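## Task

Every foam block has a lot number on the shelf edge directly beneath it. Any foam block whose lot number shows up two or more times in the storeroom must end up on the desk, entirely supported, with nothing overhanging the desk edge. All other foam blocks stay on the shelf they started on. The robot must not tip over or finish leaning, or the task fails.

## Robot and tools

ROBOT. TidyBot++: a wheeled base (0.54 m long, 0.50 m wide, 0.38 m tall) carrying a single seven-joint arm with a two-finger gripper. The shoulder sits 0.12 m ahead of the base centre, 0.68 m up. Cameras: base_camera (fixed on the base) and wrist_camera (looks along the hand). The arm begins folded, hand down, reaching about 0.08 m past the base front; the elbow can be as high as 1.15 m.

FRAMES. Base frame: origin on the floor below the base centre, x forward, y left, z up, metres. hand_pose is reported in this frame: the point between the finger pads; its z axis runs out along the fingers, and the fingers close along its y axis. base_odometry uses the base frame as it was at scene start, heading in rad (left positive, -3.142 to 3.142). It counts wheel turns only, so slip looks like travel, and it drifts a few cm and degrees over many moves. base_tilt is in degrees, forward and right positive.

move. One action per call. Optional keys: base, joints, target, speeds, plus cameras and blocking. Motions in one action start together.
- base: an object with any of translate_m (forward +, -2 to 2 m), strafe_m (left +, -2 to 2 m), rotate_rad (left/counter-clockwise +, -6.3 to 6.3). These are offsets from where the base last reported itself, along its axes at the start of the command; translate and strafe together make one straight-line move.
- joints: absolute angles by name: joint_1_rad (any angle; positive turns the arm clockwise from above, opposite to heading), joint_2_rad (shoulder, -2.249 to 2.249; 0 upright, positive leans forward), joint_3_rad (any), joint_4_rad (elbow, -2.579 to 2.579; 0 straight, negative bends forward when joint_3 is 3.14), joint_5_rad (any), joint_6_rad (wrist, -2.099 to 2.099), joint_7_rad (any; with hand down, positive is counter-clockwise from above, 1.57 spreads fingers left/right), gripper_pos 0 (open, ~85 mm gap) to 1 (closed). Pad gap is roughly 85 x (1 - gripper_pos) mm. Unbounded joints go the short way round, so turn in steps under half a revolution. Tolerances: ±0.039 joints 1-4, ±0.095 joints 5-7, ±0.03 gripper.
- target: a single list of seven numbers, an absolute hand pose in the base frame: [x, y, z, qw, qx, qy, qz], metres then quaternion. With target, joints may only contain gripper_pos.
- speeds: optional per-action caps: translate_m and strafe_m 0.05 to 0.5 m/s (give only one of them for a combined move), rotate_rad 0.1 to 1.57 rad/s.
- blocking: true or omitted waits until everything rests; false returns within about 0.5 s while motion continues (check with wait(0), line "earlier move"). A later move overrides only what it names.
- cameras: list of base_camera, wrist_camera or all; [] gives none.
Unknown keys make a call invalid; out-of-range values get it refused. After a refusal or an unrequested stop, your remaining move/wait/finished_scene calls in that reply are skipped.

Other tools: wait(seconds 0 to 10, cameras) lets time pass and reports state; stop(cameras) brakes all running motions (they read "stopped" and may keep pressing); zoom_image(camera, region [x0,y0,x1,y1] pixels, top-left origin, up to 504 x 504) enlarges part of the newest image, useful for reading lot numbers; read_manual gives licence texts only; finished_scene(scene) ends the current scene, given its number, and must be the last call of the reply.

RESULTS. "move" says done or the worst status. base_status, joint_status and hand_status report each motion: done, moving, off_target (rested away from target, may still push), not_followed (self-collision check withheld targets; result shows "joint command not followed" and "cause:", or "pose unreachable"), contact_stop or time_out (unrequested stops), torque_fault, limit_stop_at_motor_heat. hand_target is where the hand would be with joints on target. motor_effort gives percent of max torque, peak in brackets. on_its_own lists uncommanded actions. "ARM HIT" means a hard hit on the base or the arm itself. Motor temperatures are listed per joint; MOTOR HOT appears from 60 °C, and at 75 °C the arm goes limp for 30 to 60 s.

PRACTICAL NOTES. A target usually ends within 3 cm; correct by adding (wanted - measured) to the last target's x, y, z. To hold still while loaded, resend hand_target, not hand_pose. Loads make the arm sag. Poses low and close in front of the base, or unreachable ones, go badly (wandering up to 10 s, time_out). A downward-pointing hand reaches at most about 0.94 m high, only near the base. The gripper closing on an object reads off_target; done at 1 means empty.

AVOID. The arm does not avoid furniture and keeps pushing; no check protects the base from the arm. Driving or turning while the arm is snagged above about 0.6 m, or big sideways swings with the arm stretched, can tip the robot; backing away rights a slight lean. Hard hits can cause a torque fault (arm frozen 10 s). Do not drop objects, release them in motion, slam, push hard, squeeze something still resting on a surface, or let things fall. Objects may occasionally be nudged by outside disturbances. The result must hold without the robot after finishing.

Each tool is called after "Request:" by a JSON object that holds its "op" and its "data".

## Session

Request:
{"op": "move", "data": {"joints": {"joint_1_rad": 0, "joint_3_rad": 3.1416, "joint_5_rad": 0, "joint_7_rad": 1.5708}}}

Scene clock: 0.67 s.
Motor temperatures (°C): [38 35 31 37 40 37 42]
move: done
base_odometry: x=+0.000 y=+0.000 heading=+0.000
base_tilt: forward=-0.3 right=+0.6
base_status: not commanded
joint_positions: joint_1_rad=-0.011 joint_2_rad=-0.374 joint_3_rad=+3.132 joint_4_rad=-2.523 joint_5_rad=-0.004 joint_6_rad=-0.911 joint_7_rad=+1.592 gripper_pos=+0.000
joint_status: all done
motor_effort: joint_1_rad=+0(1) joint_2_rad=-1(2) joint_3_rad=+1(2) joint_4_rad=+14(15) joint_5_rad=+1(2) joint_6_rad=+1(1) joint_7_rad=+0(1)
hand_pose: x=+0.2537 y=+0.0049 z=+0.5913 quat_wxyz=(+0.000, +0.999, +0.019, +0.041) (m; base frame)
hand_target: x=+0.2531 y=+0.0013 z=+0.5909 quat_wxyz=(+0.000, +0.999, +0.000, +0.040) (m; base frame)
hand_status: not commanded
pictures: base_camera, wrist_camera
Images, in order (width x height): base_camera 644x364, wrist_camera 644x476.

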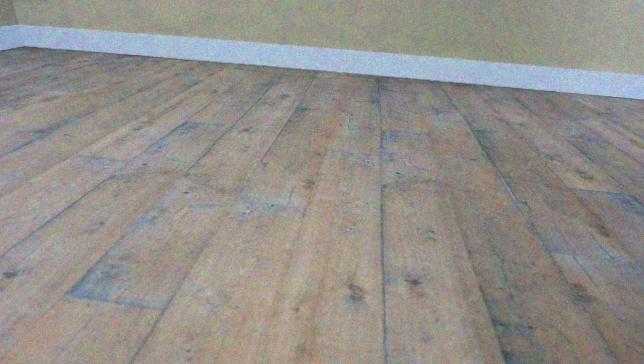

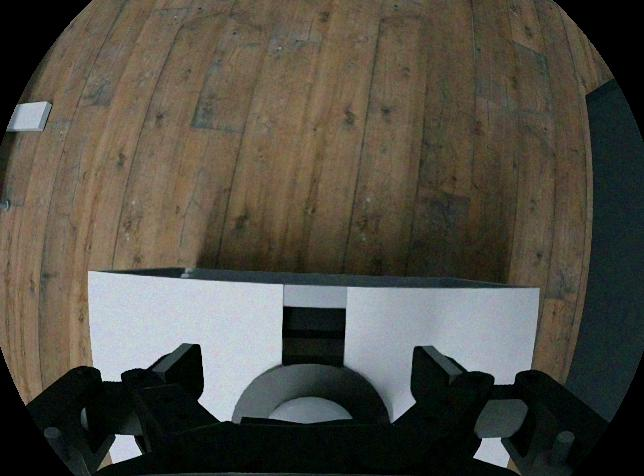

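Request:
{"op": "move", "data": {"joints": {"joint_2_rad": -0.6, "joint_4_rad": -2.5, "joint_6_rad": 0.3}}}

Scene clock: 2.80 s.
Motor temperatures (°C): [38 35 31 37 40 37 42]
move: done
base_odometry: x=+0.000 y=+0.000 heading=+0.000
base_tilt: forward=-0.3 right=+0.6
base_status: not commanded
joint_positions: joint_1_rad=-0.011 joint_2_rad=-0.590 joint_3_rad=+3.132 joint_4_rad=-2.506 joint_5_rad=-0.004 joint_6_rad=+0.241 joint_7_rad=+1.592 gripper_pos=+0.000
joint_status: all done
motor_effort: joint_1_rad=+0(1) joint_2_rad=-1(3) joint_3_rad=+1(1) joint_4_rad=+21(22) joint_5_rad=+1(1) joint_6_rad=+8(9) joint_7_rad=+0(1)
hand_pose: x=+0.4901 y=+0.0094 z=+0.8932 quat_wxyz=(+0.001, +0.742, +0.015, +0.670) (m; base frame)
hand_target: x=+0.4901 y=+0.0013 z=+0.9184 quat_wxyz=(+0.000, +0.717, +0.000, +0.697) (m; base frame)
hand_status: not commanded
pictures: base_camera, wrist_camera
Images, in order (width x height): base_camera 644x364, wrist_camera 644x476.

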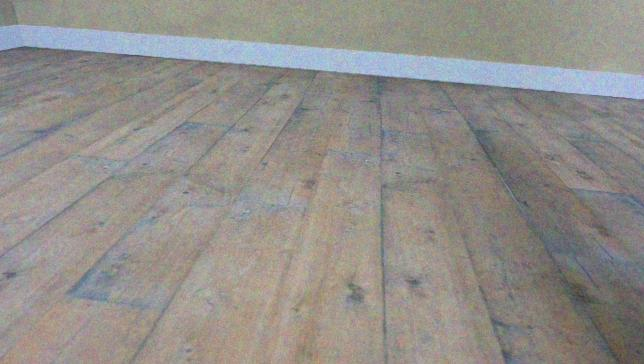

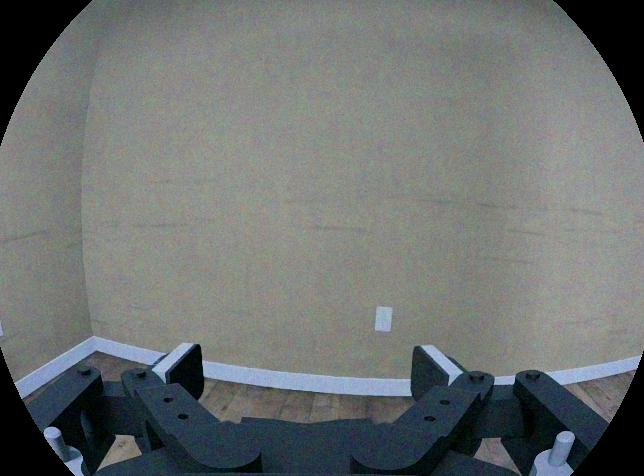

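Request:
{"op": "move", "data": {"joints": {"joint_1_rad": -1.2}, "cameras": ["wrist_camera"]}}

Request:
{"op": "move", "data": {"joints": {"joint_1_rad": -2.5}, "cameras": ["wrist_camera"]}}

Scene clock: 5.43 s.
Motor temperatures (°C): [38 35 31 37 40 37 42]
move: done
base_odometry: x=+0.000 y=+0.000 heading=+0.000
base_tilt: forward=-0.4 right=+0.6
base_status: not commanded
joint_positions: joint_1_rad=-1.181 joint_2_rad=-0.590 joint_3_rad=+3.132 joint_4_rad=-2.506 joint_5_rad=-0.004 joint_6_rad=+0.244 joint_7_rad=+1.592 gripper_pos=+0.000
joint_status: all done
motor_effort: joint_1_rad=-1(2) joint_2_rad=+0(1) joint_3_rad=+1(1) joint_4_rad=+22(23) joint_5_rad=+1(1) joint_6_rad=+9(9) joint_7_rad=+0(1)
hand_pose: x=+0.2552 y=+0.3454 z=+0.8940 quat_wxyz=(-0.369, +0.610, +0.422, +0.560) (m; base frame)
hand_target: x=+0.2522 y=+0.3463 z=+0.9184 quat_wxyz=(-0.393, +0.592, +0.405, +0.575) (m; base frame)
hand_status: not commanded
pictures: wrist_camera
Images, in order (width x height): wrist_camera 644x476.

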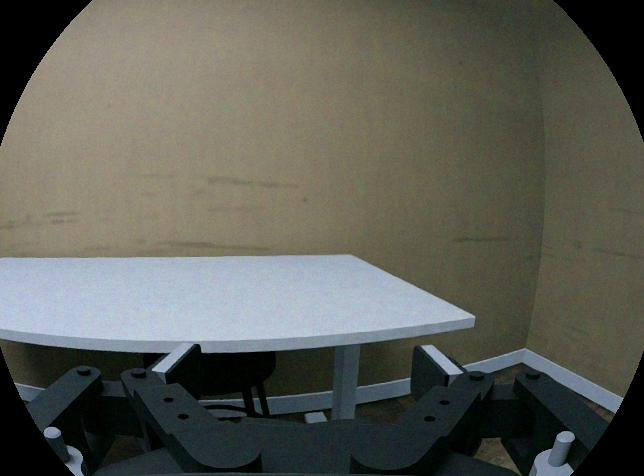

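Scene clock: 8.00 s.
Motor temperatures (°C): [38 35 31 37 40 37 42]
move: done
base_odometry: x=+0.000 y=+0.000 heading=+0.000
base_tilt: forward=-0.3 right=+0.6
base_status: not commanded
joint_positions: joint_1_rad=-2.481 joint_2_rad=-0.590 joint_3_rad=+3.132 joint_4_rad=-2.506 joint_5_rad=-0.004 joint_6_rad=+0.245 joint_7_rad=+1.592 gripper_pos=+0.000
joint_status: all done
motor_effort: joint_1_rad=+0(2) joint_2_rad=+0(1) joint_3_rad=+1(1) joint_4_rad=+21(22) joint_5_rad=+1(1) joint_6_rad=+8(9) joint_7_rad=-1(1)
hand_pose: x=-0.1774 y=+0.2236 z=+0.8941 quat_wxyz=(-0.633, +0.230, +0.705, +0.222) (m; base frame)
hand_target: x=-0.1791 y=+0.2210 z=+0.9184 quat_wxyz=(-0.661, +0.226, +0.681, +0.220) (m; base frame)
hand_status: not commanded
pictures: wrist_camera
Images, in order (width x height): wrist_camera 644x476.

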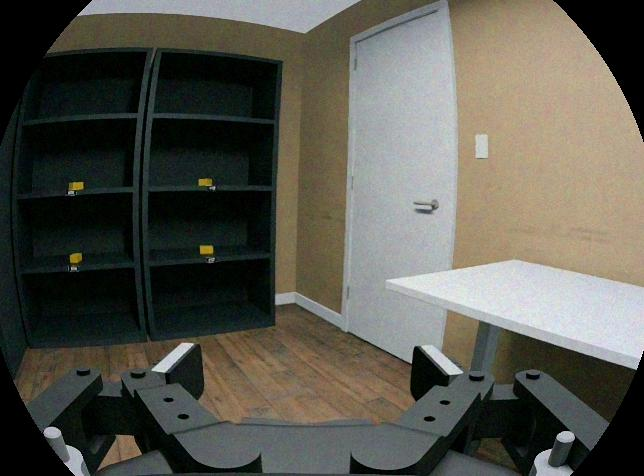

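Request:
{"op": "move", "data": {"base": {"rotate_rad": 2.9}, "joints": {"joint_1_rad": 0, "joint_6_rad": 0.15}}}

Scene clock: 12.13 s.
Motor temperatures (°C): [38 35 31 37 40 37 42]
move: done
base_odometry: x=+0.000 y=+0.000 heading=+2.899
base_tilt: forward=-0.4 right=+0.6
base_status: done
joint_positions: joint_1_rad=-0.018 joint_2_rad=-0.590 joint_3_rad=+3.132 joint_4_rad=-2.506 joint_5_rad=-0.004 joint_6_rad=+0.199 joint_7_rad=+1.592 gripper_pos=+0.000
joint_status: all done
motor_effort: joint_1_rad=+0(2) joint_2_rad=-1(3) joint_3_rad=+1(1) joint_4_rad=+22(23) joint_5_rad=+1(1) joint_6_rad=+8(10) joint_7_rad=+0(1)
hand_pose: x=+0.4884 y=+0.0119 z=+0.8800 quat_wxyz=(-0.001, +0.756, +0.018, +0.654) (m; base frame)
hand_target: x=+0.4852 y=+0.0013 z=+0.8720 quat_wxyz=(+0.000, +0.768, +0.000, +0.641) (m; base frame)
hand_status: not commanded
pictures: base_camera, wrist_camera
Images, in order (width x height): base_camera 644x364, wrist_camera 644x476.

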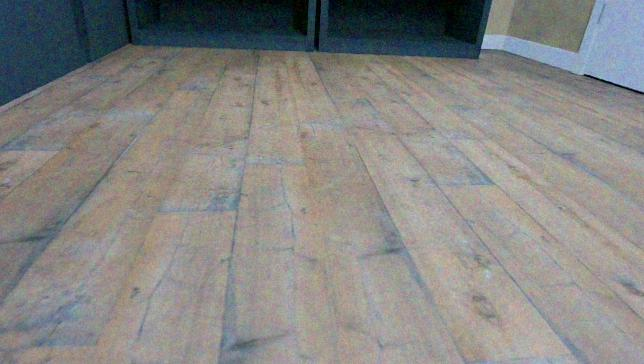

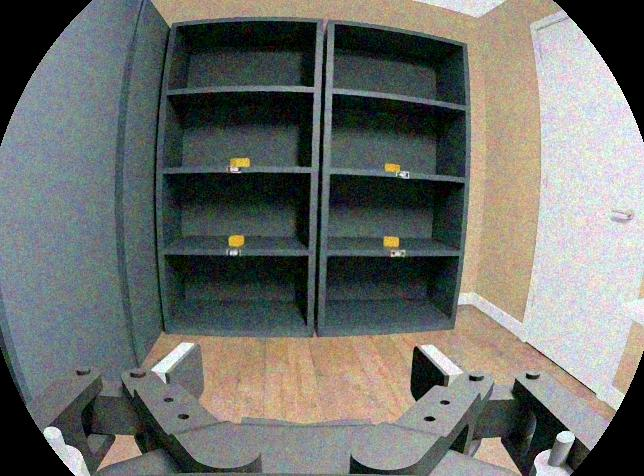

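Request:
{"op": "move", "data": {"base": {"rotate_rad": 0.1, "translate_m": 1.15, "strafe_m": 0.0}}}

Request:
{"op": "zoom_image", "data": {"camera": "wrist_camera", "region": [70, 120, 520, 320]}}

Scene clock: 16.40 s.
Motor temperatures (°C): [38 35 31 37 40 37 42]
move: done
base_odometry: x=-1.116 y=+0.276 heading=+3.000
base_tilt: forward=-0.3 right=+0.6
base_status: done
joint_positions: joint_1_rad=-0.015 joint_2_rad=-0.594 joint_3_rad=+3.132 joint_4_rad=-2.506 joint_5_rad=-0.004 joint_6_rad=+0.196 joint_7_rad=+1.592 gripper_pos=+0.000
joint_status: not commanded
motor_effort: joint_1_rad=+0(1) joint_2_rad=-1(2) joint_3_rad=+1(2) joint_4_rad=+22(23) joint_5_rad=+1(1) joint_6_rad=+9(9) joint_7_rad=+0(1)
hand_pose: x=+0.4877 y=+0.0104 z=+0.8803 quat_wxyz=(+0.000, +0.756, +0.016, +0.654) (m; base frame)
hand_target: x=+0.4852 y=+0.0013 z=+0.8720 quat_wxyz=(+0.000, +0.768, +0.000, +0.641) (m; base frame)
hand_status: not commanded
pictures: base_camera, wrist_camera
Images, in order (width x height): base_camera 644x364, wrist_camera 644x476.

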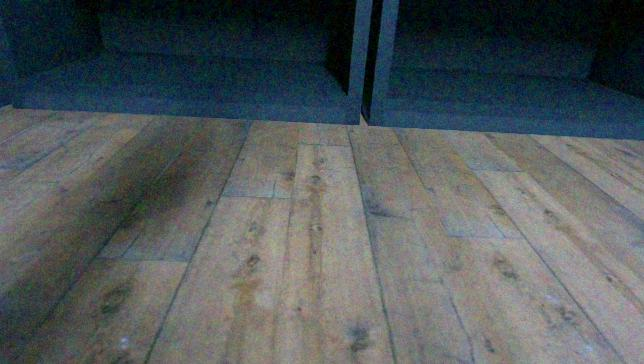

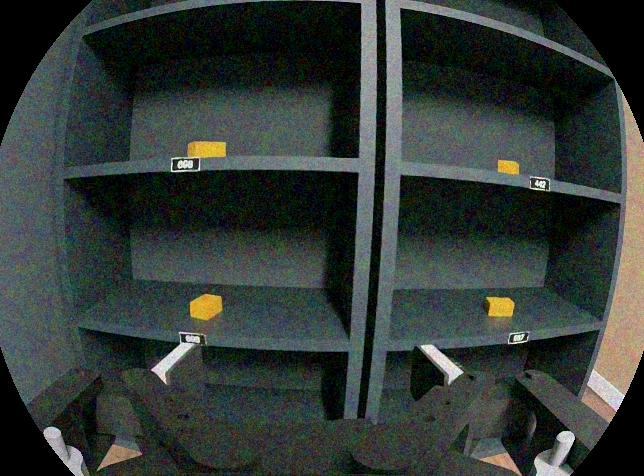

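Scaled by 1.120.

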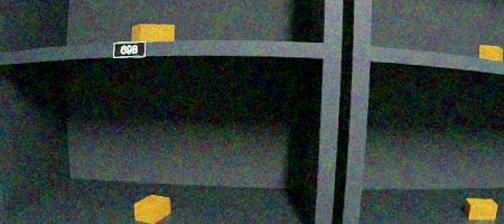

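Request:
{"op": "zoom_image", "data": {"camera": "wrist_camera", "region": [160, 150, 210, 175]}}

Request:
{"op": "zoom_image", "data": {"camera": "wrist_camera", "region": [168, 326, 218, 351]}}

Request:
{"op": "zoom_image", "data": {"camera": "wrist_camera", "region": [515, 170, 565, 195]}}

Request:
{"op": "zoom_image", "data": {"camera": "wrist_camera", "region": [495, 326, 545, 351]}}

Scaled by 10.080.

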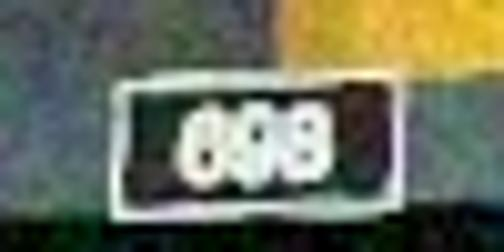

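Scaled by 10.080.

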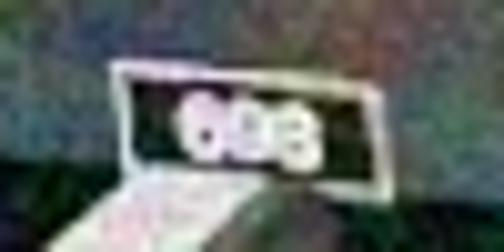

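Scaled by 10.080.

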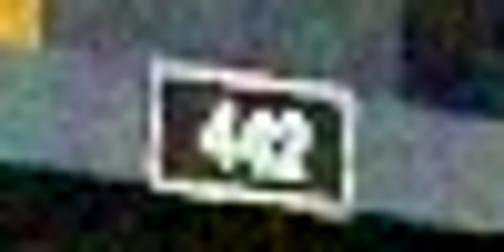

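Scaled by 10.080.

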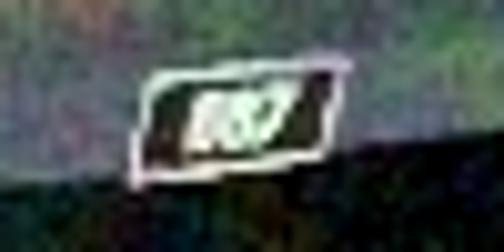

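Request:
{"op": "move", "data": {"base": {"translate_m": 0.35, "strafe_m": 0.26}}}

Request:
{"op": "zoom_image", "data": {"camera": "wrist_camera", "region": [200, 60, 450, 300]}}

Scene clock: 19.33 s.
Motor temperatures (°C): [38 35 31 37 40 37 42]
move: done
base_odometry: x=-1.500 y=+0.068 heading=+3.000
base_tilt: forward=-0.3 right=+0.6
base_status: done
joint_positions: joint_1_rad=-0.015 joint_2_rad=-0.594 joint_3_rad=+3.133 joint_4_rad=-2.506 joint_5_rad=-0.004 joint_6_rad=+0.195 joint_7_rad=+1.592 gripper_pos=+0.000
joint_status: not commanded
motor_effort: joint_1_rad=+0(1) joint_2_rad=+0(3) joint_3_rad=+1(2) joint_4_rad=+21(22) joint_5_rad=+1(1) joint_6_rad=+9(9) joint_7_rad=+0(1)
hand_pose: x=+0.4875 y=+0.0103 z=+0.8802 quat_wxyz=(+0.000, +0.757, +0.016, +0.654) (m; base frame)
hand_target: x=+0.4852 y=+0.0013 z=+0.8720 quat_wxyz=(+0.000, +0.768, +0.000, +0.641) (m; base frame)
hand_status: not commanded
pictures: base_camera, wrist_camera
Images, in order (width x height): base_camera 644x364, wrist_camera 644x476.

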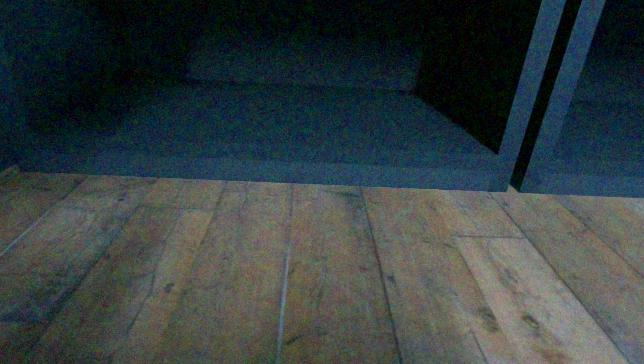

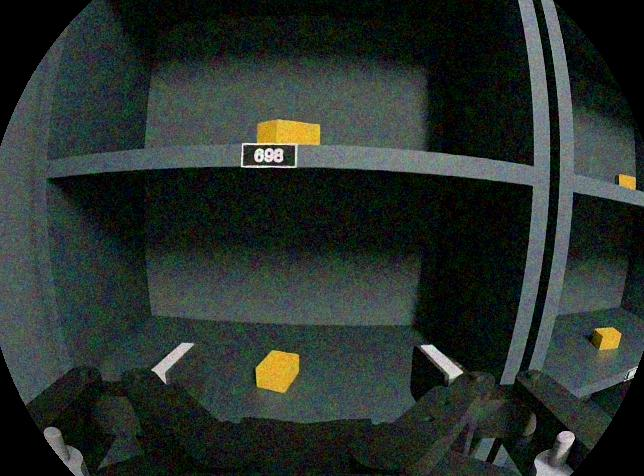

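Scaled by 2.016.

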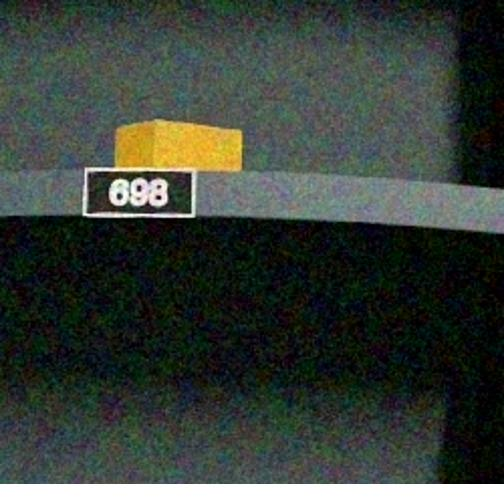

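Request:
{"op": "move", "data": {"joints": {"joint_6_rad": -0.3, "gripper_pos": 0.5}, "cameras": ["wrist_camera"]}}

Request:
{"op": "zoom_image", "data": {"camera": "wrist_camera", "region": [200, 120, 450, 360]}}

Scene clock: 21.00 s.
Motor temperatures (°C): [38 35 31 37 40 37 42]
move: done
base_odometry: x=-1.500 y=+0.068 heading=+3.000
base_tilt: forward=-0.4 right=+0.6
base_status: not commanded
joint_positions: joint_1_rad=-0.015 joint_2_rad=-0.594 joint_3_rad=+3.133 joint_4_rad=-2.501 joint_5_rad=-0.004 joint_6_rad=-0.253 joint_7_rad=+1.592 gripper_pos=+0.500
joint_status: all done
motor_effort: joint_1_rad=+0(1) joint_2_rad=+0(1) joint_3_rad=+1(1) joint_4_rad=+21(24) joint_5_rad=+1(1) joint_6_rad=+7(9) joint_7_rad=+0(1)
hand_pose: x=+0.4387 y=+0.0092 z=+0.7536 quat_wxyz=(+0.000, +0.882, +0.019, +0.471) (m; base frame)
hand_target: x=+0.4306 y=+0.0013 z=+0.7443 quat_wxyz=(+0.000, +0.891, +0.000, +0.454) (m; base frame)
hand_status: not commanded
pictures: wrist_camera
Images, in order (width x height): wrist_camera 644x476.

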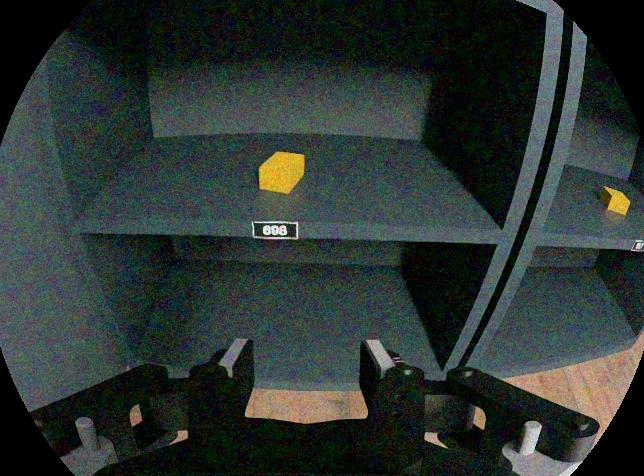

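Scaled by 2.016.

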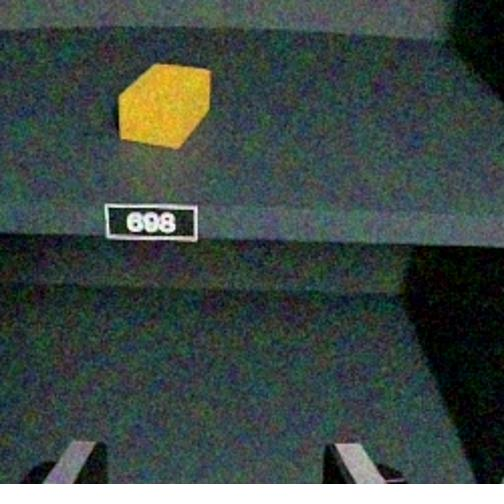

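Request:
{"op": "move", "data": {"target": [0.66, 0.15, 0.80, 0.104, 0.864, -0.200, 0.450], "joints": {"gripper_pos": 0}}}

Scene clock: 25.20 s.
Motor temperatures (°C): [38 35 31 37 40 37 42]
move: done
base_odometry: x=-1.500 y=+0.068 heading=+3.000
base_tilt: forward=-0.3 right=+0.6
base_status: not commanded
joint_positions: joint_1_rad=+1.606 joint_2_rad=-0.861 joint_3_rad=+1.807 joint_4_rad=-1.647 joint_5_rad=-0.535 joint_6_rad=-0.717 joint_7_rad=+1.297 gripper_pos=+0.000
joint_status: all done
motor_effort: joint_1_rad=-1(1) joint_2_rad=+23(23) joint_3_rad=+16(16) joint_4_rad=+14(23) joint_5_rad=+2(3) joint_6_rad=+7(9) joint_7_rad=+0(1)
hand_pose: x=+0.6588 y=+0.1287 z=+0.8227 quat_wxyz=(+0.136, +0.856, -0.173, +0.468) (m; base frame)
hand_target: x=+0.6600 y=+0.1500 z=+0.8000 quat_wxyz=(+0.104, +0.864, -0.200, +0.450) (m; base frame)
hand_status: done (0.031 m and 5.3 deg from the pose sent, 0.266 m and 28.0 deg at the start)
pictures: base_camera, wrist_camera
Images, in order (width x height): base_camera 644x364, wrist_camera 644x476.

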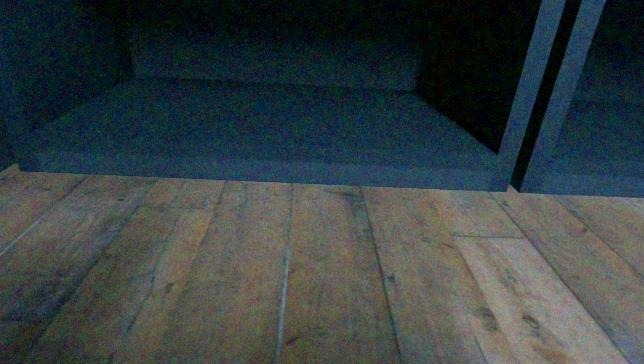

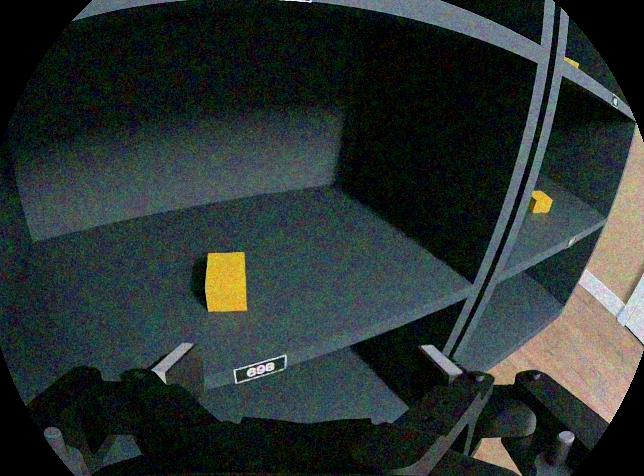

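Request:
{"op": "move", "data": {"target": [0.71, 0.24, 0.77, 0.104, 0.864, -0.200, 0.450]}}

Scene clock: 28.00 s.
Motor temperatures (°C): [38 35 31 37 40 37 42]
move: done
base_odometry: x=-1.500 y=+0.068 heading=+3.000
base_tilt: forward=-0.3 right=+0.6
base_status: not commanded
joint_positions: joint_1_rad=+1.735 joint_2_rad=-1.072 joint_3_rad=+1.785 joint_4_rad=-1.372 joint_5_rad=-0.677 joint_6_rad=-0.902 joint_7_rad=+1.163 gripper_pos=+0.000
joint_status: not commanded
motor_effort: joint_1_rad=+0(1) joint_2_rad=+31(34) joint_3_rad=+18(19) joint_4_rad=+9(16) joint_5_rad=+4(4) joint_6_rad=+6(7) joint_7_rad=+0(1)
hand_pose: x=+0.7097 y=+0.2239 z=+0.7994 quat_wxyz=(+0.134, +0.852, -0.173, +0.475) (m; base frame)
hand_target: x=+0.7100 y=+0.2400 z=+0.7700 quat_wxyz=(+0.104, +0.864, -0.200, +0.450) (m; base frame)
hand_status: done (0.034 m and 5.6 deg from the pose sent, 0.133 m and 5.3 deg at the start)
pictures: base_camera, wrist_camera
Images, in order (width x height): base_camera 644x364, wrist_camera 644x476.

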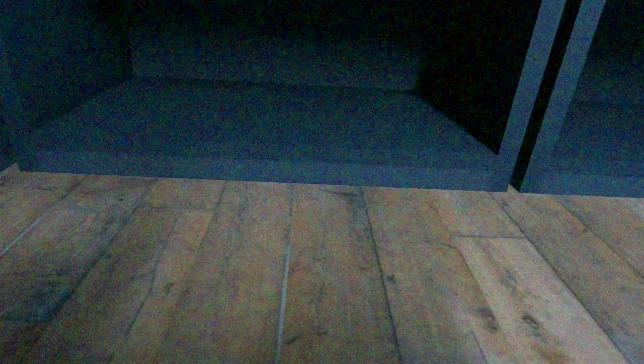

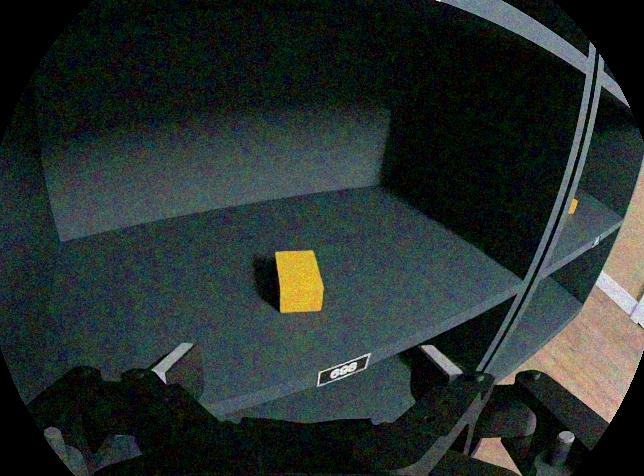

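Request:
{"op": "move", "data": {"target": [0.71, 0.242, 0.673, 0.088, 0.871, -0.169, 0.4535], "cameras": []}}

Request:
{"op": "move", "data": {"base": {"translate_m": 0.17, "strafe_m": -0.085}, "speeds": {"translate_m": 0.2}}}

Scene clock: 30.40 s.
Motor temperatures (°C): [38 35 31 37 40 37 42]
move: done
base_odometry: x=-1.500 y=+0.068 heading=+3.000
base_tilt: forward=-0.3 right=+0.6
base_status: not commanded
joint_positions: joint_1_rad=+1.732 joint_2_rad=-1.148 joint_3_rad=+1.649 joint_4_rad=-1.551 joint_5_rad=-0.822 joint_6_rad=-0.752 joint_7_rad=+1.195 gripper_pos=+0.000
joint_status: not commanded
motor_effort: joint_1_rad=-1(1) joint_2_rad=+32(34) joint_3_rad=+19(20) joint_4_rad=+9(10) joint_5_rad=+3(3) joint_6_rad=+6(8) joint_7_rad=+0(1)
hand_pose: x=+0.7065 y=+0.2217 z=+0.6850 quat_wxyz=(+0.108, +0.871, -0.186, +0.441) (m; base frame)
hand_target: x=+0.7100 y=+0.2420 z=+0.6730 quat_wxyz=(+0.088, +0.871, -0.169, +0.453) (m; base frame)
hand_status: done (0.024 m and 3.3 deg from the pose sent, 0.128 m and 6.2 deg at the start)
pictures: none
No camera images: "cameras" was empty.

Scene clock: 32.07 s.
Motor temperatures (°C): [38 35 31 37 40 37 42]
move: done
base_odometry: x=-1.656 y=+0.176 heading=+3.000
base_tilt: forward=-0.3 right=+0.6
base_status: done
joint_positions: joint_1_rad=+1.718 joint_2_rad=-1.148 joint_3_rad=+1.649 joint_4_rad=-1.551 joint_5_rad=-0.825 joint_6_rad=-0.748 joint_7_rad=+1.195 gripper_pos=+0.000
joint_status: not commanded
motor_effort: joint_1_rad=+0(4) joint_2_rad=+32(32) joint_3_rad=+19(20) joint_4_rad=+8(10) joint_5_rad=+3(3) joint_6_rad=+7(7) joint_7_rad=+0(1)
hand_pose: x=+0.7042 y=+0.2309 z=+0.6856 quat_wxyz=(+0.103, +0.872, -0.179, +0.444) (m; base frame)
hand_target: x=+0.7100 y=+0.2420 z=+0.6730 quat_wxyz=(+0.088, +0.871, -0.169, +0.453) (m; base frame)
hand_status: not commanded
pictures: base_camera, wrist_camera
Images, in order (width x height): base_camera 644x364, wrist_camera 644x476.

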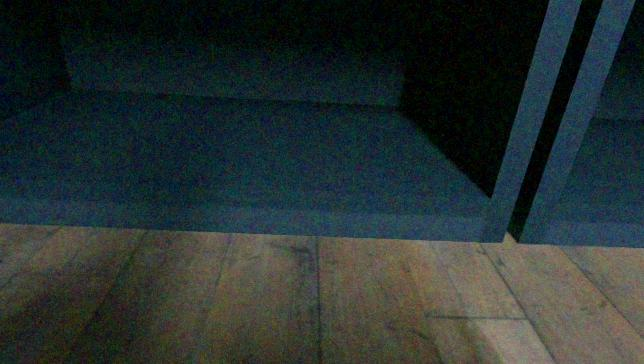

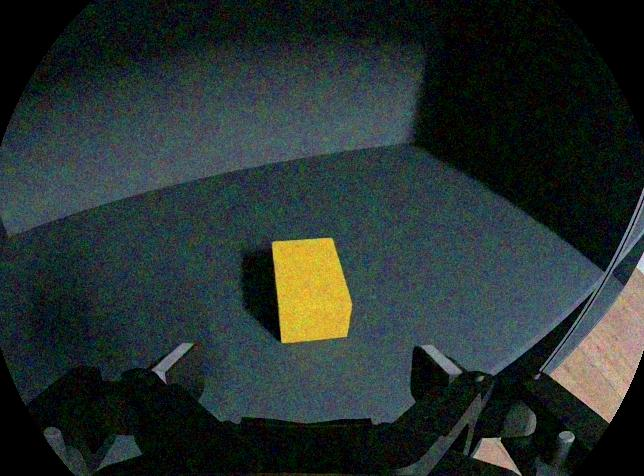

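Request:
{"op": "move", "data": {"target": [0.703, 0.224, 0.628, 0.063, 0.878, -0.123, 0.4575], "cameras": ["wrist_camera"]}}

Scene clock: 34.20 s.
Motor temperatures (°C): [38 35 31 37 40 37 42]
move: done
base_odometry: x=-1.656 y=+0.176 heading=+3.000
base_tilt: forward=-0.3 right=+0.6
base_status: not commanded
joint_positions: joint_1_rad=+1.718 joint_2_rad=-1.083 joint_3_rad=+1.469 joint_4_rad=-1.748 joint_5_rad=-1.014 joint_6_rad=-0.464 joint_7_rad=+1.503 gripper_pos=+0.000
joint_status: not commanded
motor_effort: joint_1_rad=+0(1) joint_2_rad=+30(32) joint_3_rad=+18(19) joint_4_rad=+10(11) joint_5_rad=+1(3) joint_6_rad=+7(8) joint_7_rad=+0(1)
hand_pose: x=+0.7000 y=+0.2210 z=+0.6294 quat_wxyz=(+0.078, +0.884, -0.119, +0.445) (m; base frame)
hand_target: x=+0.7030 y=+0.2240 z=+0.6280 quat_wxyz=(+0.063, +0.878, -0.123, +0.458) (m; base frame)
hand_status: done (0.004 m and 2.4 deg from the pose sent, 0.058 m and 8.1 deg at the start)
pictures: wrist_camera
Images, in order (width x height): wrist_camera 644x476.

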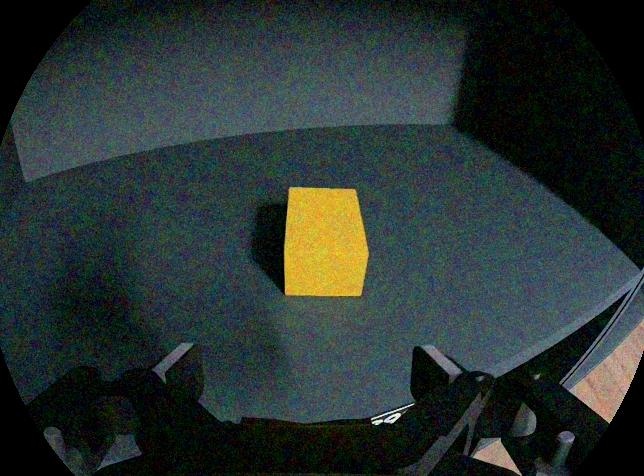

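Request:
{"op": "move", "data": {"base": {"translate_m": 0.118, "strafe_m": -0.052}, "speeds": {"translate_m": 0.15}, "cameras": ["wrist_camera"]}}

Scene clock: 36.00 s.
Motor temperatures (°C): [38 35 31 37 40 37 42]
move: done
base_odometry: x=-1.766 y=+0.245 heading=+3.000
base_tilt: forward=-0.3 right=+0.6
base_status: done
joint_positions: joint_1_rad=+1.717 joint_2_rad=-1.081 joint_3_rad=+1.467 joint_4_rad=-1.749 joint_5_rad=-1.016 joint_6_rad=-0.460 joint_7_rad=+1.504 gripper_pos=+0.000
joint_status: not commanded
motor_effort: joint_1_rad=+0(3) joint_2_rad=+30(32) joint_3_rad=+18(20) joint_4_rad=+9(10) joint_5_rad=+1(1) joint_6_rad=+7(8) joint_7_rad=+0(1)
hand_pose: x=+0.7006 y=+0.2219 z=+0.6302 quat_wxyz=(+0.076, +0.884, -0.119, +0.446) (m; base frame)
hand_target: x=+0.7030 y=+0.2240 z=+0.6280 quat_wxyz=(+0.063, +0.878, -0.123, +0.458) (m; base frame)
hand_status: not commanded
pictures: wrist_camera
Images, in order (width x height): wrist_camera 644x476.

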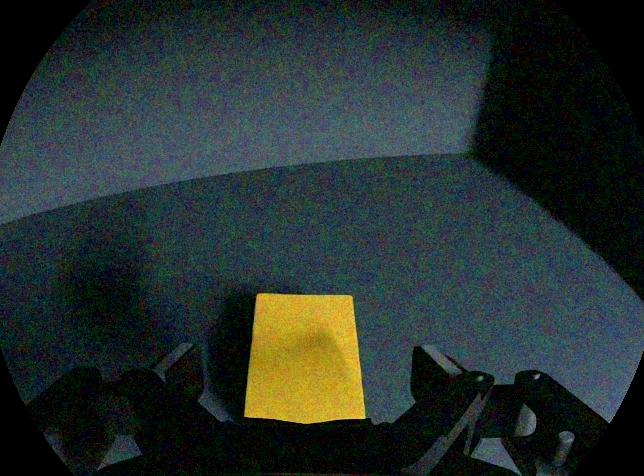

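Request:
{"op": "move", "data": {"target": [0.703, 0.224, 0.614, 0.063, 0.878, -0.123, 0.4575], "cameras": ["wrist_camera"]}}

Request:
{"op": "move", "data": {"joints": {"gripper_pos": 0.55}, "cameras": ["wrist_camera"]}}

Scene clock: 36.87 s.
Motor temperatures (°C): [38 35 31 37 40 37 42]
move: done
base_odometry: x=-1.766 y=+0.245 heading=+3.000
base_tilt: forward=-0.3 right=+0.6
base_status: not commanded
joint_positions: joint_1_rad=+1.718 joint_2_rad=-1.081 joint_3_rad=+1.432 joint_4_rad=-1.760 joint_5_rad=-1.050 joint_6_rad=-0.425 joint_7_rad=+1.524 gripper_pos=+0.000
joint_status: not commanded
motor_effort: joint_1_rad=-1(1) joint_2_rad=+30(31) joint_3_rad=+18(19) joint_4_rad=+9(10) joint_5_rad=+1(1) joint_6_rad=+7(8) joint_7_rad=+0(0)
hand_pose: x=+0.6998 y=+0.2298 z=+0.6187 quat_wxyz=(+0.068, +0.885, -0.115, +0.446) (m; base frame)
hand_target: x=+0.7030 y=+0.2240 z=+0.6140 quat_wxyz=(+0.063, +0.878, -0.123, +0.458) (m; base frame)
hand_status: done (0.008 m and 1.8 deg from the pose sent, 0.016 m and 2.2 deg at the start)
pictures: wrist_camera
Images, in order (width x height): wrist_camera 644x476.

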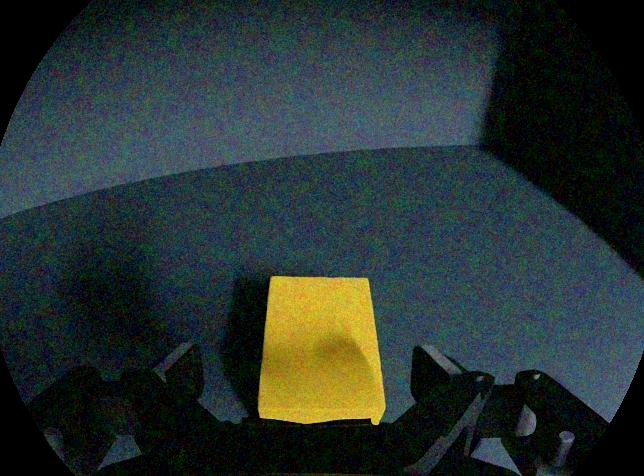

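Scene clock: 37.70 s.
Motor temperatures (°C): [38 35 31 37 40 37 42]
move: done
base_odometry: x=-1.766 y=+0.245 heading=+3.000
base_tilt: forward=-0.3 right=+0.6
base_status: not commanded
joint_positions: joint_1_rad=+1.718 joint_2_rad=-1.081 joint_3_rad=+1.432 joint_4_rad=-1.760 joint_5_rad=-1.050 joint_6_rad=-0.425 joint_7_rad=+1.524 gripper_pos=+0.550
joint_status: all done
motor_effort: joint_1_rad=+0(1) joint_2_rad=+30(31) joint_3_rad=+18(18) joint_4_rad=+9(10) joint_5_rad=+1(1) joint_6_rad=+8(8) joint_7_rad=+0(1)
hand_pose: x=+0.6998 y=+0.2298 z=+0.6187 quat_wxyz=(+0.068, +0.885, -0.115, +0.446) (m; base frame)
hand_target: x=+0.7030 y=+0.2240 z=+0.6140 quat_wxyz=(+0.063, +0.878, -0.123, +0.458) (m; base frame)
hand_status: not commanded
pictures: wrist_camera
Images, in order (width x height): wrist_camera 644x476.

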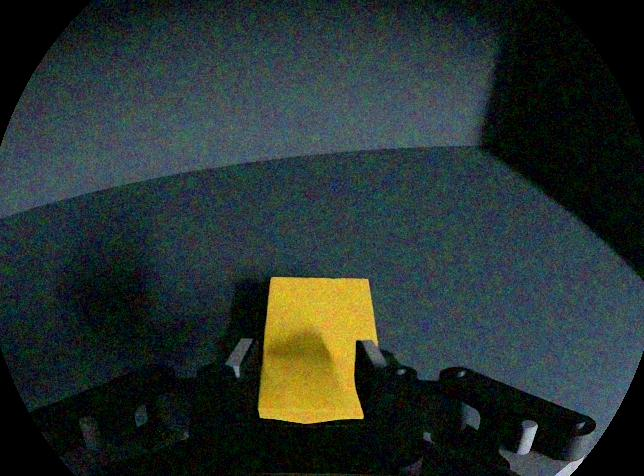

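Request:
{"op": "move", "data": {"joints": {"gripper_pos": 0.75}, "cameras": ["wrist_camera"]}}

Scene clock: 38.47 s.
Motor temperatures (°C): [38 35 31 37 40 37 42]
move: done
base_odometry: x=-1.766 y=+0.245 heading=+3.000
base_tilt: forward=-0.3 right=+0.6
base_status: not commanded
joint_positions: joint_1_rad=+1.718 joint_2_rad=-1.081 joint_3_rad=+1.432 joint_4_rad=-1.760 joint_5_rad=-1.050 joint_6_rad=-0.425 joint_7_rad=+1.524 gripper_pos=+0.750
joint_status: all done
motor_effort: joint_1_rad=-1(1) joint_2_rad=+30(30) joint_3_rad=+18(18) joint_4_rad=+9(10) joint_5_rad=+1(1) joint_6_rad=+7(7) joint_7_rad=+0(1)
hand_pose: x=+0.6998 y=+0.2298 z=+0.6187 quat_wxyz=(+0.068, +0.885, -0.115, +0.446) (m; base frame)
hand_target: x=+0.7030 y=+0.2240 z=+0.6140 quat_wxyz=(+0.063, +0.878, -0.123, +0.458) (m; base frame)
hand_status: not commanded
pictures: wrist_camera
Images, in order (width x height): wrist_camera 644x476.

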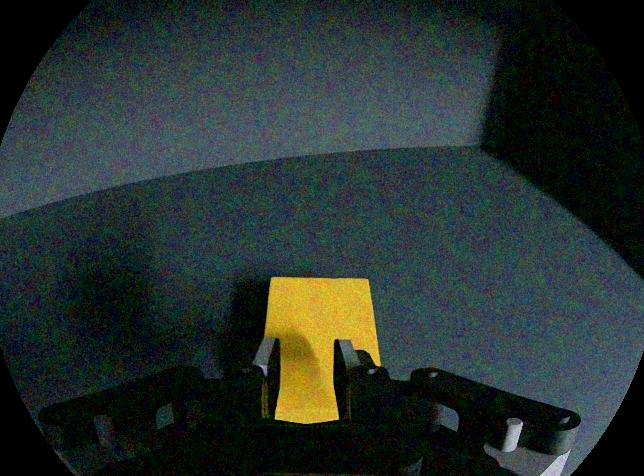

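Request:
{"op": "move", "data": {"target": [0.703, 0.224, 0.645, 0.063, 0.878, -0.123, 0.4575], "joints": {"gripper_pos": 0}, "cameras": ["wrist_camera"]}}

Request:
{"op": "move", "data": {"base": {"translate_m": 0.028, "strafe_m": -0.015}, "speeds": {"translate_m": 0.1}, "cameras": ["wrist_camera"]}}

Request:
{"op": "move", "data": {"target": [0.703, 0.224, 0.6, 0.063, 0.878, -0.123, 0.4575], "cameras": ["wrist_camera"]}}

Scene clock: 39.97 s.
Motor temperatures (°C): [38 35 31 37 40 37 42]
move: done
base_odometry: x=-1.766 y=+0.245 heading=+3.000
base_tilt: forward=-0.3 right=+0.6
base_status: not commanded
joint_positions: joint_1_rad=+1.717 joint_2_rad=-1.065 joint_3_rad=+1.485 joint_4_rad=-1.759 joint_5_rad=-1.050 joint_6_rad=-0.432 joint_7_rad=+1.524 gripper_pos=+0.000
joint_status: all done
motor_effort: joint_1_rad=-1(1) joint_2_rad=+29(31) joint_3_rad=+18(19) joint_4_rad=+10(10) joint_5_rad=+1(1) joint_6_rad=+7(8) joint_7_rad=+0(1)
hand_pose: x=+0.7065 y=+0.2158 z=+0.6480 quat_wxyz=(+0.066, +0.874, -0.130, +0.463) (m; base frame)
hand_target: x=+0.7030 y=+0.2240 z=+0.6450 quat_wxyz=(+0.063, +0.878, -0.123, +0.458) (m; base frame)
hand_status: done (0.009 m and 1.2 deg from the pose sent, 0.027 m and 1.8 deg at the start)
pictures: wrist_camera
Images, in order (width x height): wrist_camera 644x476.

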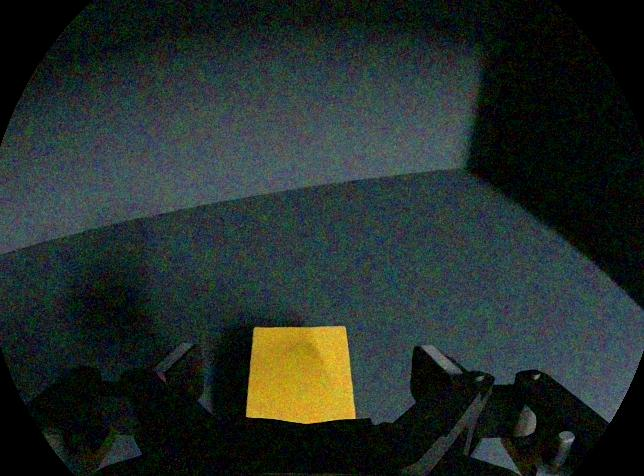

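Scene clock: 40.83 s.
Motor temperatures (°C): [38 35 31 37 40 37 42]
move: done
base_odometry: x=-1.792 y=+0.263 heading=+3.000
base_tilt: forward=-0.3 right=+0.6
base_status: done
joint_positions: joint_1_rad=+1.713 joint_2_rad=-1.065 joint_3_rad=+1.486 joint_4_rad=-1.759 joint_5_rad=-1.050 joint_6_rad=-0.432 joint_7_rad=+1.524 gripper_pos=+0.000
joint_status: not commanded
motor_effort: joint_1_rad=-1(3) joint_2_rad=+30(30) joint_3_rad=+18(19) joint_4_rad=+10(11) joint_5_rad=+1(1) joint_6_rad=+7(8) joint_7_rad=+0(1)
hand_pose: x=+0.7056 y=+0.2182 z=+0.6481 quat_wxyz=(+0.065, +0.874, -0.128, +0.463) (m; base frame)
hand_target: x=+0.7030 y=+0.2240 z=+0.6450 quat_wxyz=(+0.063, +0.878, -0.123, +0.458) (m; base frame)
hand_status: not commanded
pictures: wrist_camera
Images, in order (width x height): wrist_camera 644x476.

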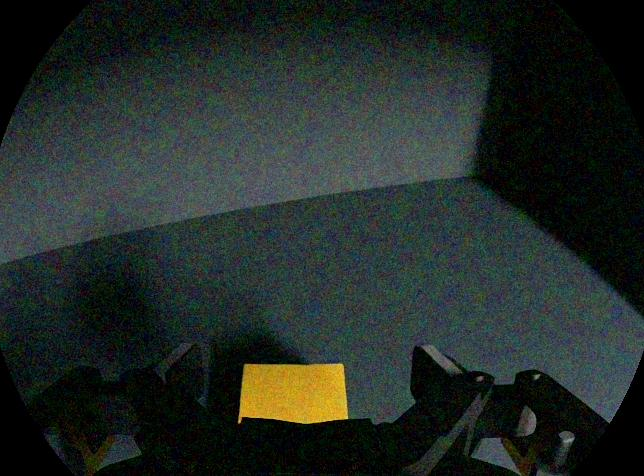

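Scene clock: 42.20 s.
Motor temperatures (°C): [38 35 31 37 40 37 42]
move: done
base_odometry: x=-1.792 y=+0.263 heading=+3.000
base_tilt: forward=-0.3 right=+0.6
base_status: not commanded
joint_positions: joint_1_rad=+1.713 joint_2_rad=-1.189 joint_3_rad=+1.511 joint_4_rad=-1.772 joint_5_rad=-1.263 joint_6_rad=-0.443 joint_7_rad=+1.652 gripper_pos=+0.000
joint_status: not commanded
motor_effort: joint_1_rad=-1(1) joint_2_rad=+30(33) joint_3_rad=+19(20) joint_4_rad=+7(10) joint_5_rad=+1(1) joint_6_rad=+7(8) joint_7_rad=+0(1)
hand_pose: x=+0.7115 y=+0.2266 z=+0.6179 quat_wxyz=(+0.070, +0.870, -0.116, +0.474) (m; base frame)
hand_target: x=+0.7030 y=+0.2240 z=+0.6000 quat_wxyz=(+0.063, +0.878, -0.123, +0.458) (m; base frame)
hand_status: done (0.020 m and 2.4 deg from the pose sent, 0.048 m and 1.0 deg at the start)
pictures: wrist_camera
Images, in order (width x height): wrist_camera 644x476.

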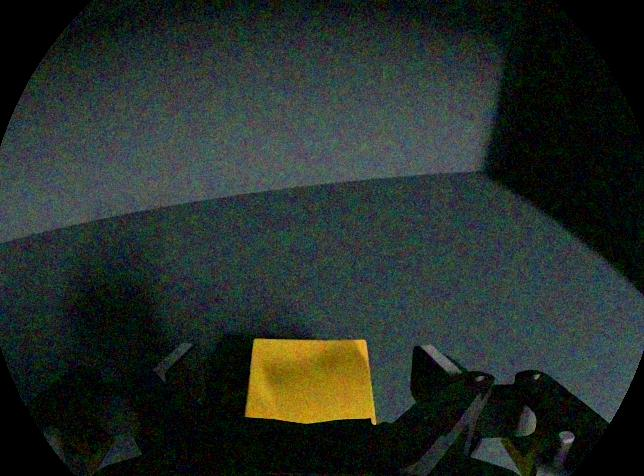

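Request:
{"op": "move", "data": {"target": [0.698, 0.222, 0.572, 0.063, 0.878, -0.123, 0.4575], "cameras": ["wrist_camera"]}}

Scene clock: 48.67 s.
Motor temperatures (°C): [38 35 31 37 40 37 42]
move: done
base_odometry: x=-1.792 y=+0.263 heading=+3.000
base_tilt: forward=-0.3 right=+0.6
base_status: not commanded
joint_positions: joint_1_rad=+1.713 joint_2_rad=-1.342 joint_3_rad=+1.603 joint_4_rad=-1.807 joint_5_rad=-1.465 joint_6_rad=-0.557 joint_7_rad=+1.736 gripper_pos=+0.000
joint_status: not commanded
motor_effort: joint_1_rad=+0(1) joint_2_rad=+30(32) joint_3_rad=+20(21) joint_4_rad=+5(8) joint_5_rad=+0(1) joint_6_rad=+8(8) joint_7_rad=+0(1)
hand_pose: x=+0.7078 y=+0.2161 z=+0.5887 quat_wxyz=(+0.076, +0.870, -0.125, +0.472) (m; base frame)
hand_target: x=+0.6980 y=+0.2220 z=+0.5720 quat_wxyz=(+0.063, +0.878, -0.123, +0.458) (m; base frame)
hand_status: done (0.020 m and 2.4 deg from the pose sent, 0.048 m and 2.4 deg at the start)
pictures: wrist_camera
Images, in order (width x height): wrist_camera 644x476.

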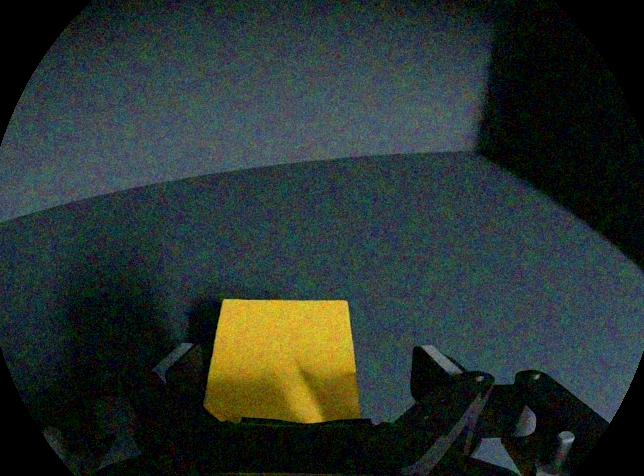

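Request:
{"op": "move", "data": {"base": {"strafe_m": 0.013}, "speeds": {"strafe_m": 0.05}, "cameras": []}}

Request:
{"op": "move", "data": {"joints": {"gripper_pos": 0.4}, "cameras": ["wrist_camera"]}}

Scene clock: 49.53 s.
Motor temperatures (°C): [38 35 31 37 40 37 42]
move: done
base_odometry: x=-1.794 y=+0.250 heading=+3.000
base_tilt: forward=-0.3 right=+0.6
base_status: done
joint_positions: joint_1_rad=+1.712 joint_2_rad=-1.342 joint_3_rad=+1.605 joint_4_rad=-1.810 joint_5_rad=-1.467 joint_6_rad=-0.558 joint_7_rad=+1.737 gripper_pos=+0.000
joint_status: not commanded
motor_effort: joint_1_rad=+0(2) joint_2_rad=+30(32) joint_3_rad=+20(21) joint_4_rad=+4(6) joint_5_rad=+0(0) joint_6_rad=+7(8) joint_7_rad=+0(1)
hand_pose: x=+0.7069 y=+0.2159 z=+0.5886 quat_wxyz=(+0.075, +0.870, -0.126, +0.472) (m; base frame)
hand_target: x=+0.6980 y=+0.2220 z=+0.5720 quat_wxyz=(+0.063, +0.878, -0.123, +0.458) (m; base frame)
hand_status: not commanded
pictures: none
No camera images: "cameras" was empty.

Scene clock: 50.30 s.
Motor temperatures (°C): [38 35 31 37 40 37 42]
move: done
base_odometry: x=-1.794 y=+0.250 heading=+3.000
base_tilt: forward=-0.3 right=+0.6
base_status: not commanded
joint_positions: joint_1_rad=+1.712 joint_2_rad=-1.342 joint_3_rad=+1.606 joint_4_rad=-1.810 joint_5_rad=-1.467 joint_6_rad=-0.559 joint_7_rad=+1.737 gripper_pos=+0.390
joint_status: all done
motor_effort: joint_1_rad=-1(1) joint_2_rad=+30(31) joint_3_rad=+20(20) joint_4_rad=+4(5) joint_5_rad=+0(0) joint_6_rad=+7(8) joint_7_rad=+0(1)
hand_pose: x=+0.7071 y=+0.2157 z=+0.5894 quat_wxyz=(+0.075, +0.869, -0.126, +0.472) (m; base frame)
hand_target: x=+0.6980 y=+0.2220 z=+0.5720 quat_wxyz=(+0.063, +0.878, -0.123, +0.458) (m; base frame)
hand_status: not commanded
pictures: wrist_camera
Images, in order (width x height): wrist_camera 644x476.

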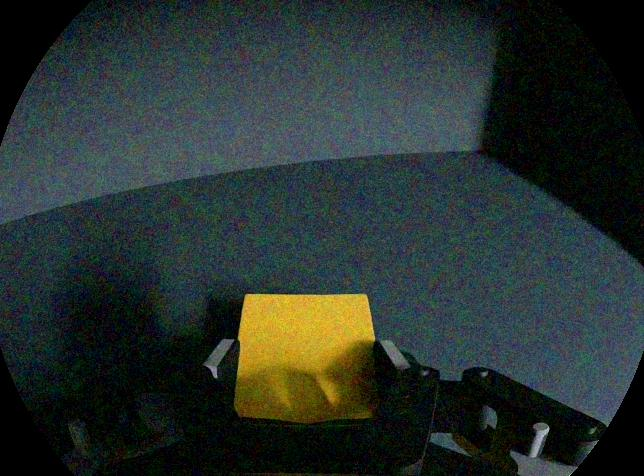

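Request:
{"op": "move", "data": {"joints": {"gripper_pos": 0.6}, "cameras": []}}

Request:
{"op": "move", "data": {"target": [0.698, 0.222, 0.67, 0.063, 0.878, -0.123, 0.4575], "cameras": ["wrist_camera"]}}

Scene clock: 51.13 s.
Motor temperatures (°C): [38 35 31 37 40 37 42]
move: off_target
base_odometry: x=-1.794 y=+0.250 heading=+3.000
base_tilt: forward=-0.3 right=+0.6
base_status: not commanded
joint_positions: joint_1_rad=+1.712 joint_2_rad=-1.342 joint_3_rad=+1.607 joint_4_rad=-1.810 joint_5_rad=-1.467 joint_6_rad=-0.559 joint_7_rad=+1.737 gripper_pos=+0.440
joint_status: gripper_pos off_target (ended at +0.440, target +0.600)
motor_effort: joint_1_rad=-1(1) joint_2_rad=+30(31) joint_3_rad=+20(20) joint_4_rad=+4(5) joint_5_rad=+0(0) joint_6_rad=+7(8) joint_7_rad=+0(1)
hand_pose: x=+0.7072 y=+0.2155 z=+0.5899 quat_wxyz=(+0.075, +0.869, -0.126, +0.472) (m; base frame)
hand_target: x=+0.6980 y=+0.2220 z=+0.5720 quat_wxyz=(+0.063, +0.878, -0.123, +0.458) (m; base frame)
hand_status: not commanded
pictures: none
No camera images: "cameras" was empty.

Scene clock: 52.93 s.
Motor temperatures (°C): [38 36 31 37 40 37 42]
move: done
base_odometry: x=-1.794 y=+0.250 heading=+3.000
base_tilt: forward=-0.3 right=+0.6
base_status: not commanded
joint_positions: joint_1_rad=+1.708 joint_2_rad=-1.024 joint_3_rad=+1.543 joint_4_rad=-1.762 joint_5_rad=-1.042 joint_6_rad=-0.531 joint_7_rad=+1.533 gripper_pos=+0.440
joint_status: not commanded
motor_effort: joint_1_rad=+0(1) joint_2_rad=+28(32) joint_3_rad=+18(21) joint_4_rad=+11(11) joint_5_rad=+0(1) joint_6_rad=+7(8) joint_7_rad=+0(1)
hand_pose: x=+0.6938 y=+0.2072 z=+0.6622 quat_wxyz=(+0.053, +0.884, -0.147, +0.440) (m; base frame)
hand_target: x=+0.6980 y=+0.2220 z=+0.6700 quat_wxyz=(+0.063, +0.878, -0.123, +0.458) (m; base frame)
hand_status: done (0.017 m and 3.7 deg from the pose sent, 0.081 m and 2.5 deg at the start)
pictures: wrist_camera
Images, in order (width x height): wrist_camera 644x476.

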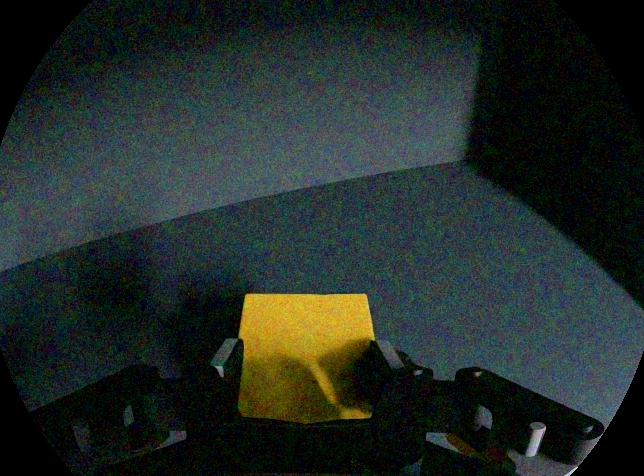

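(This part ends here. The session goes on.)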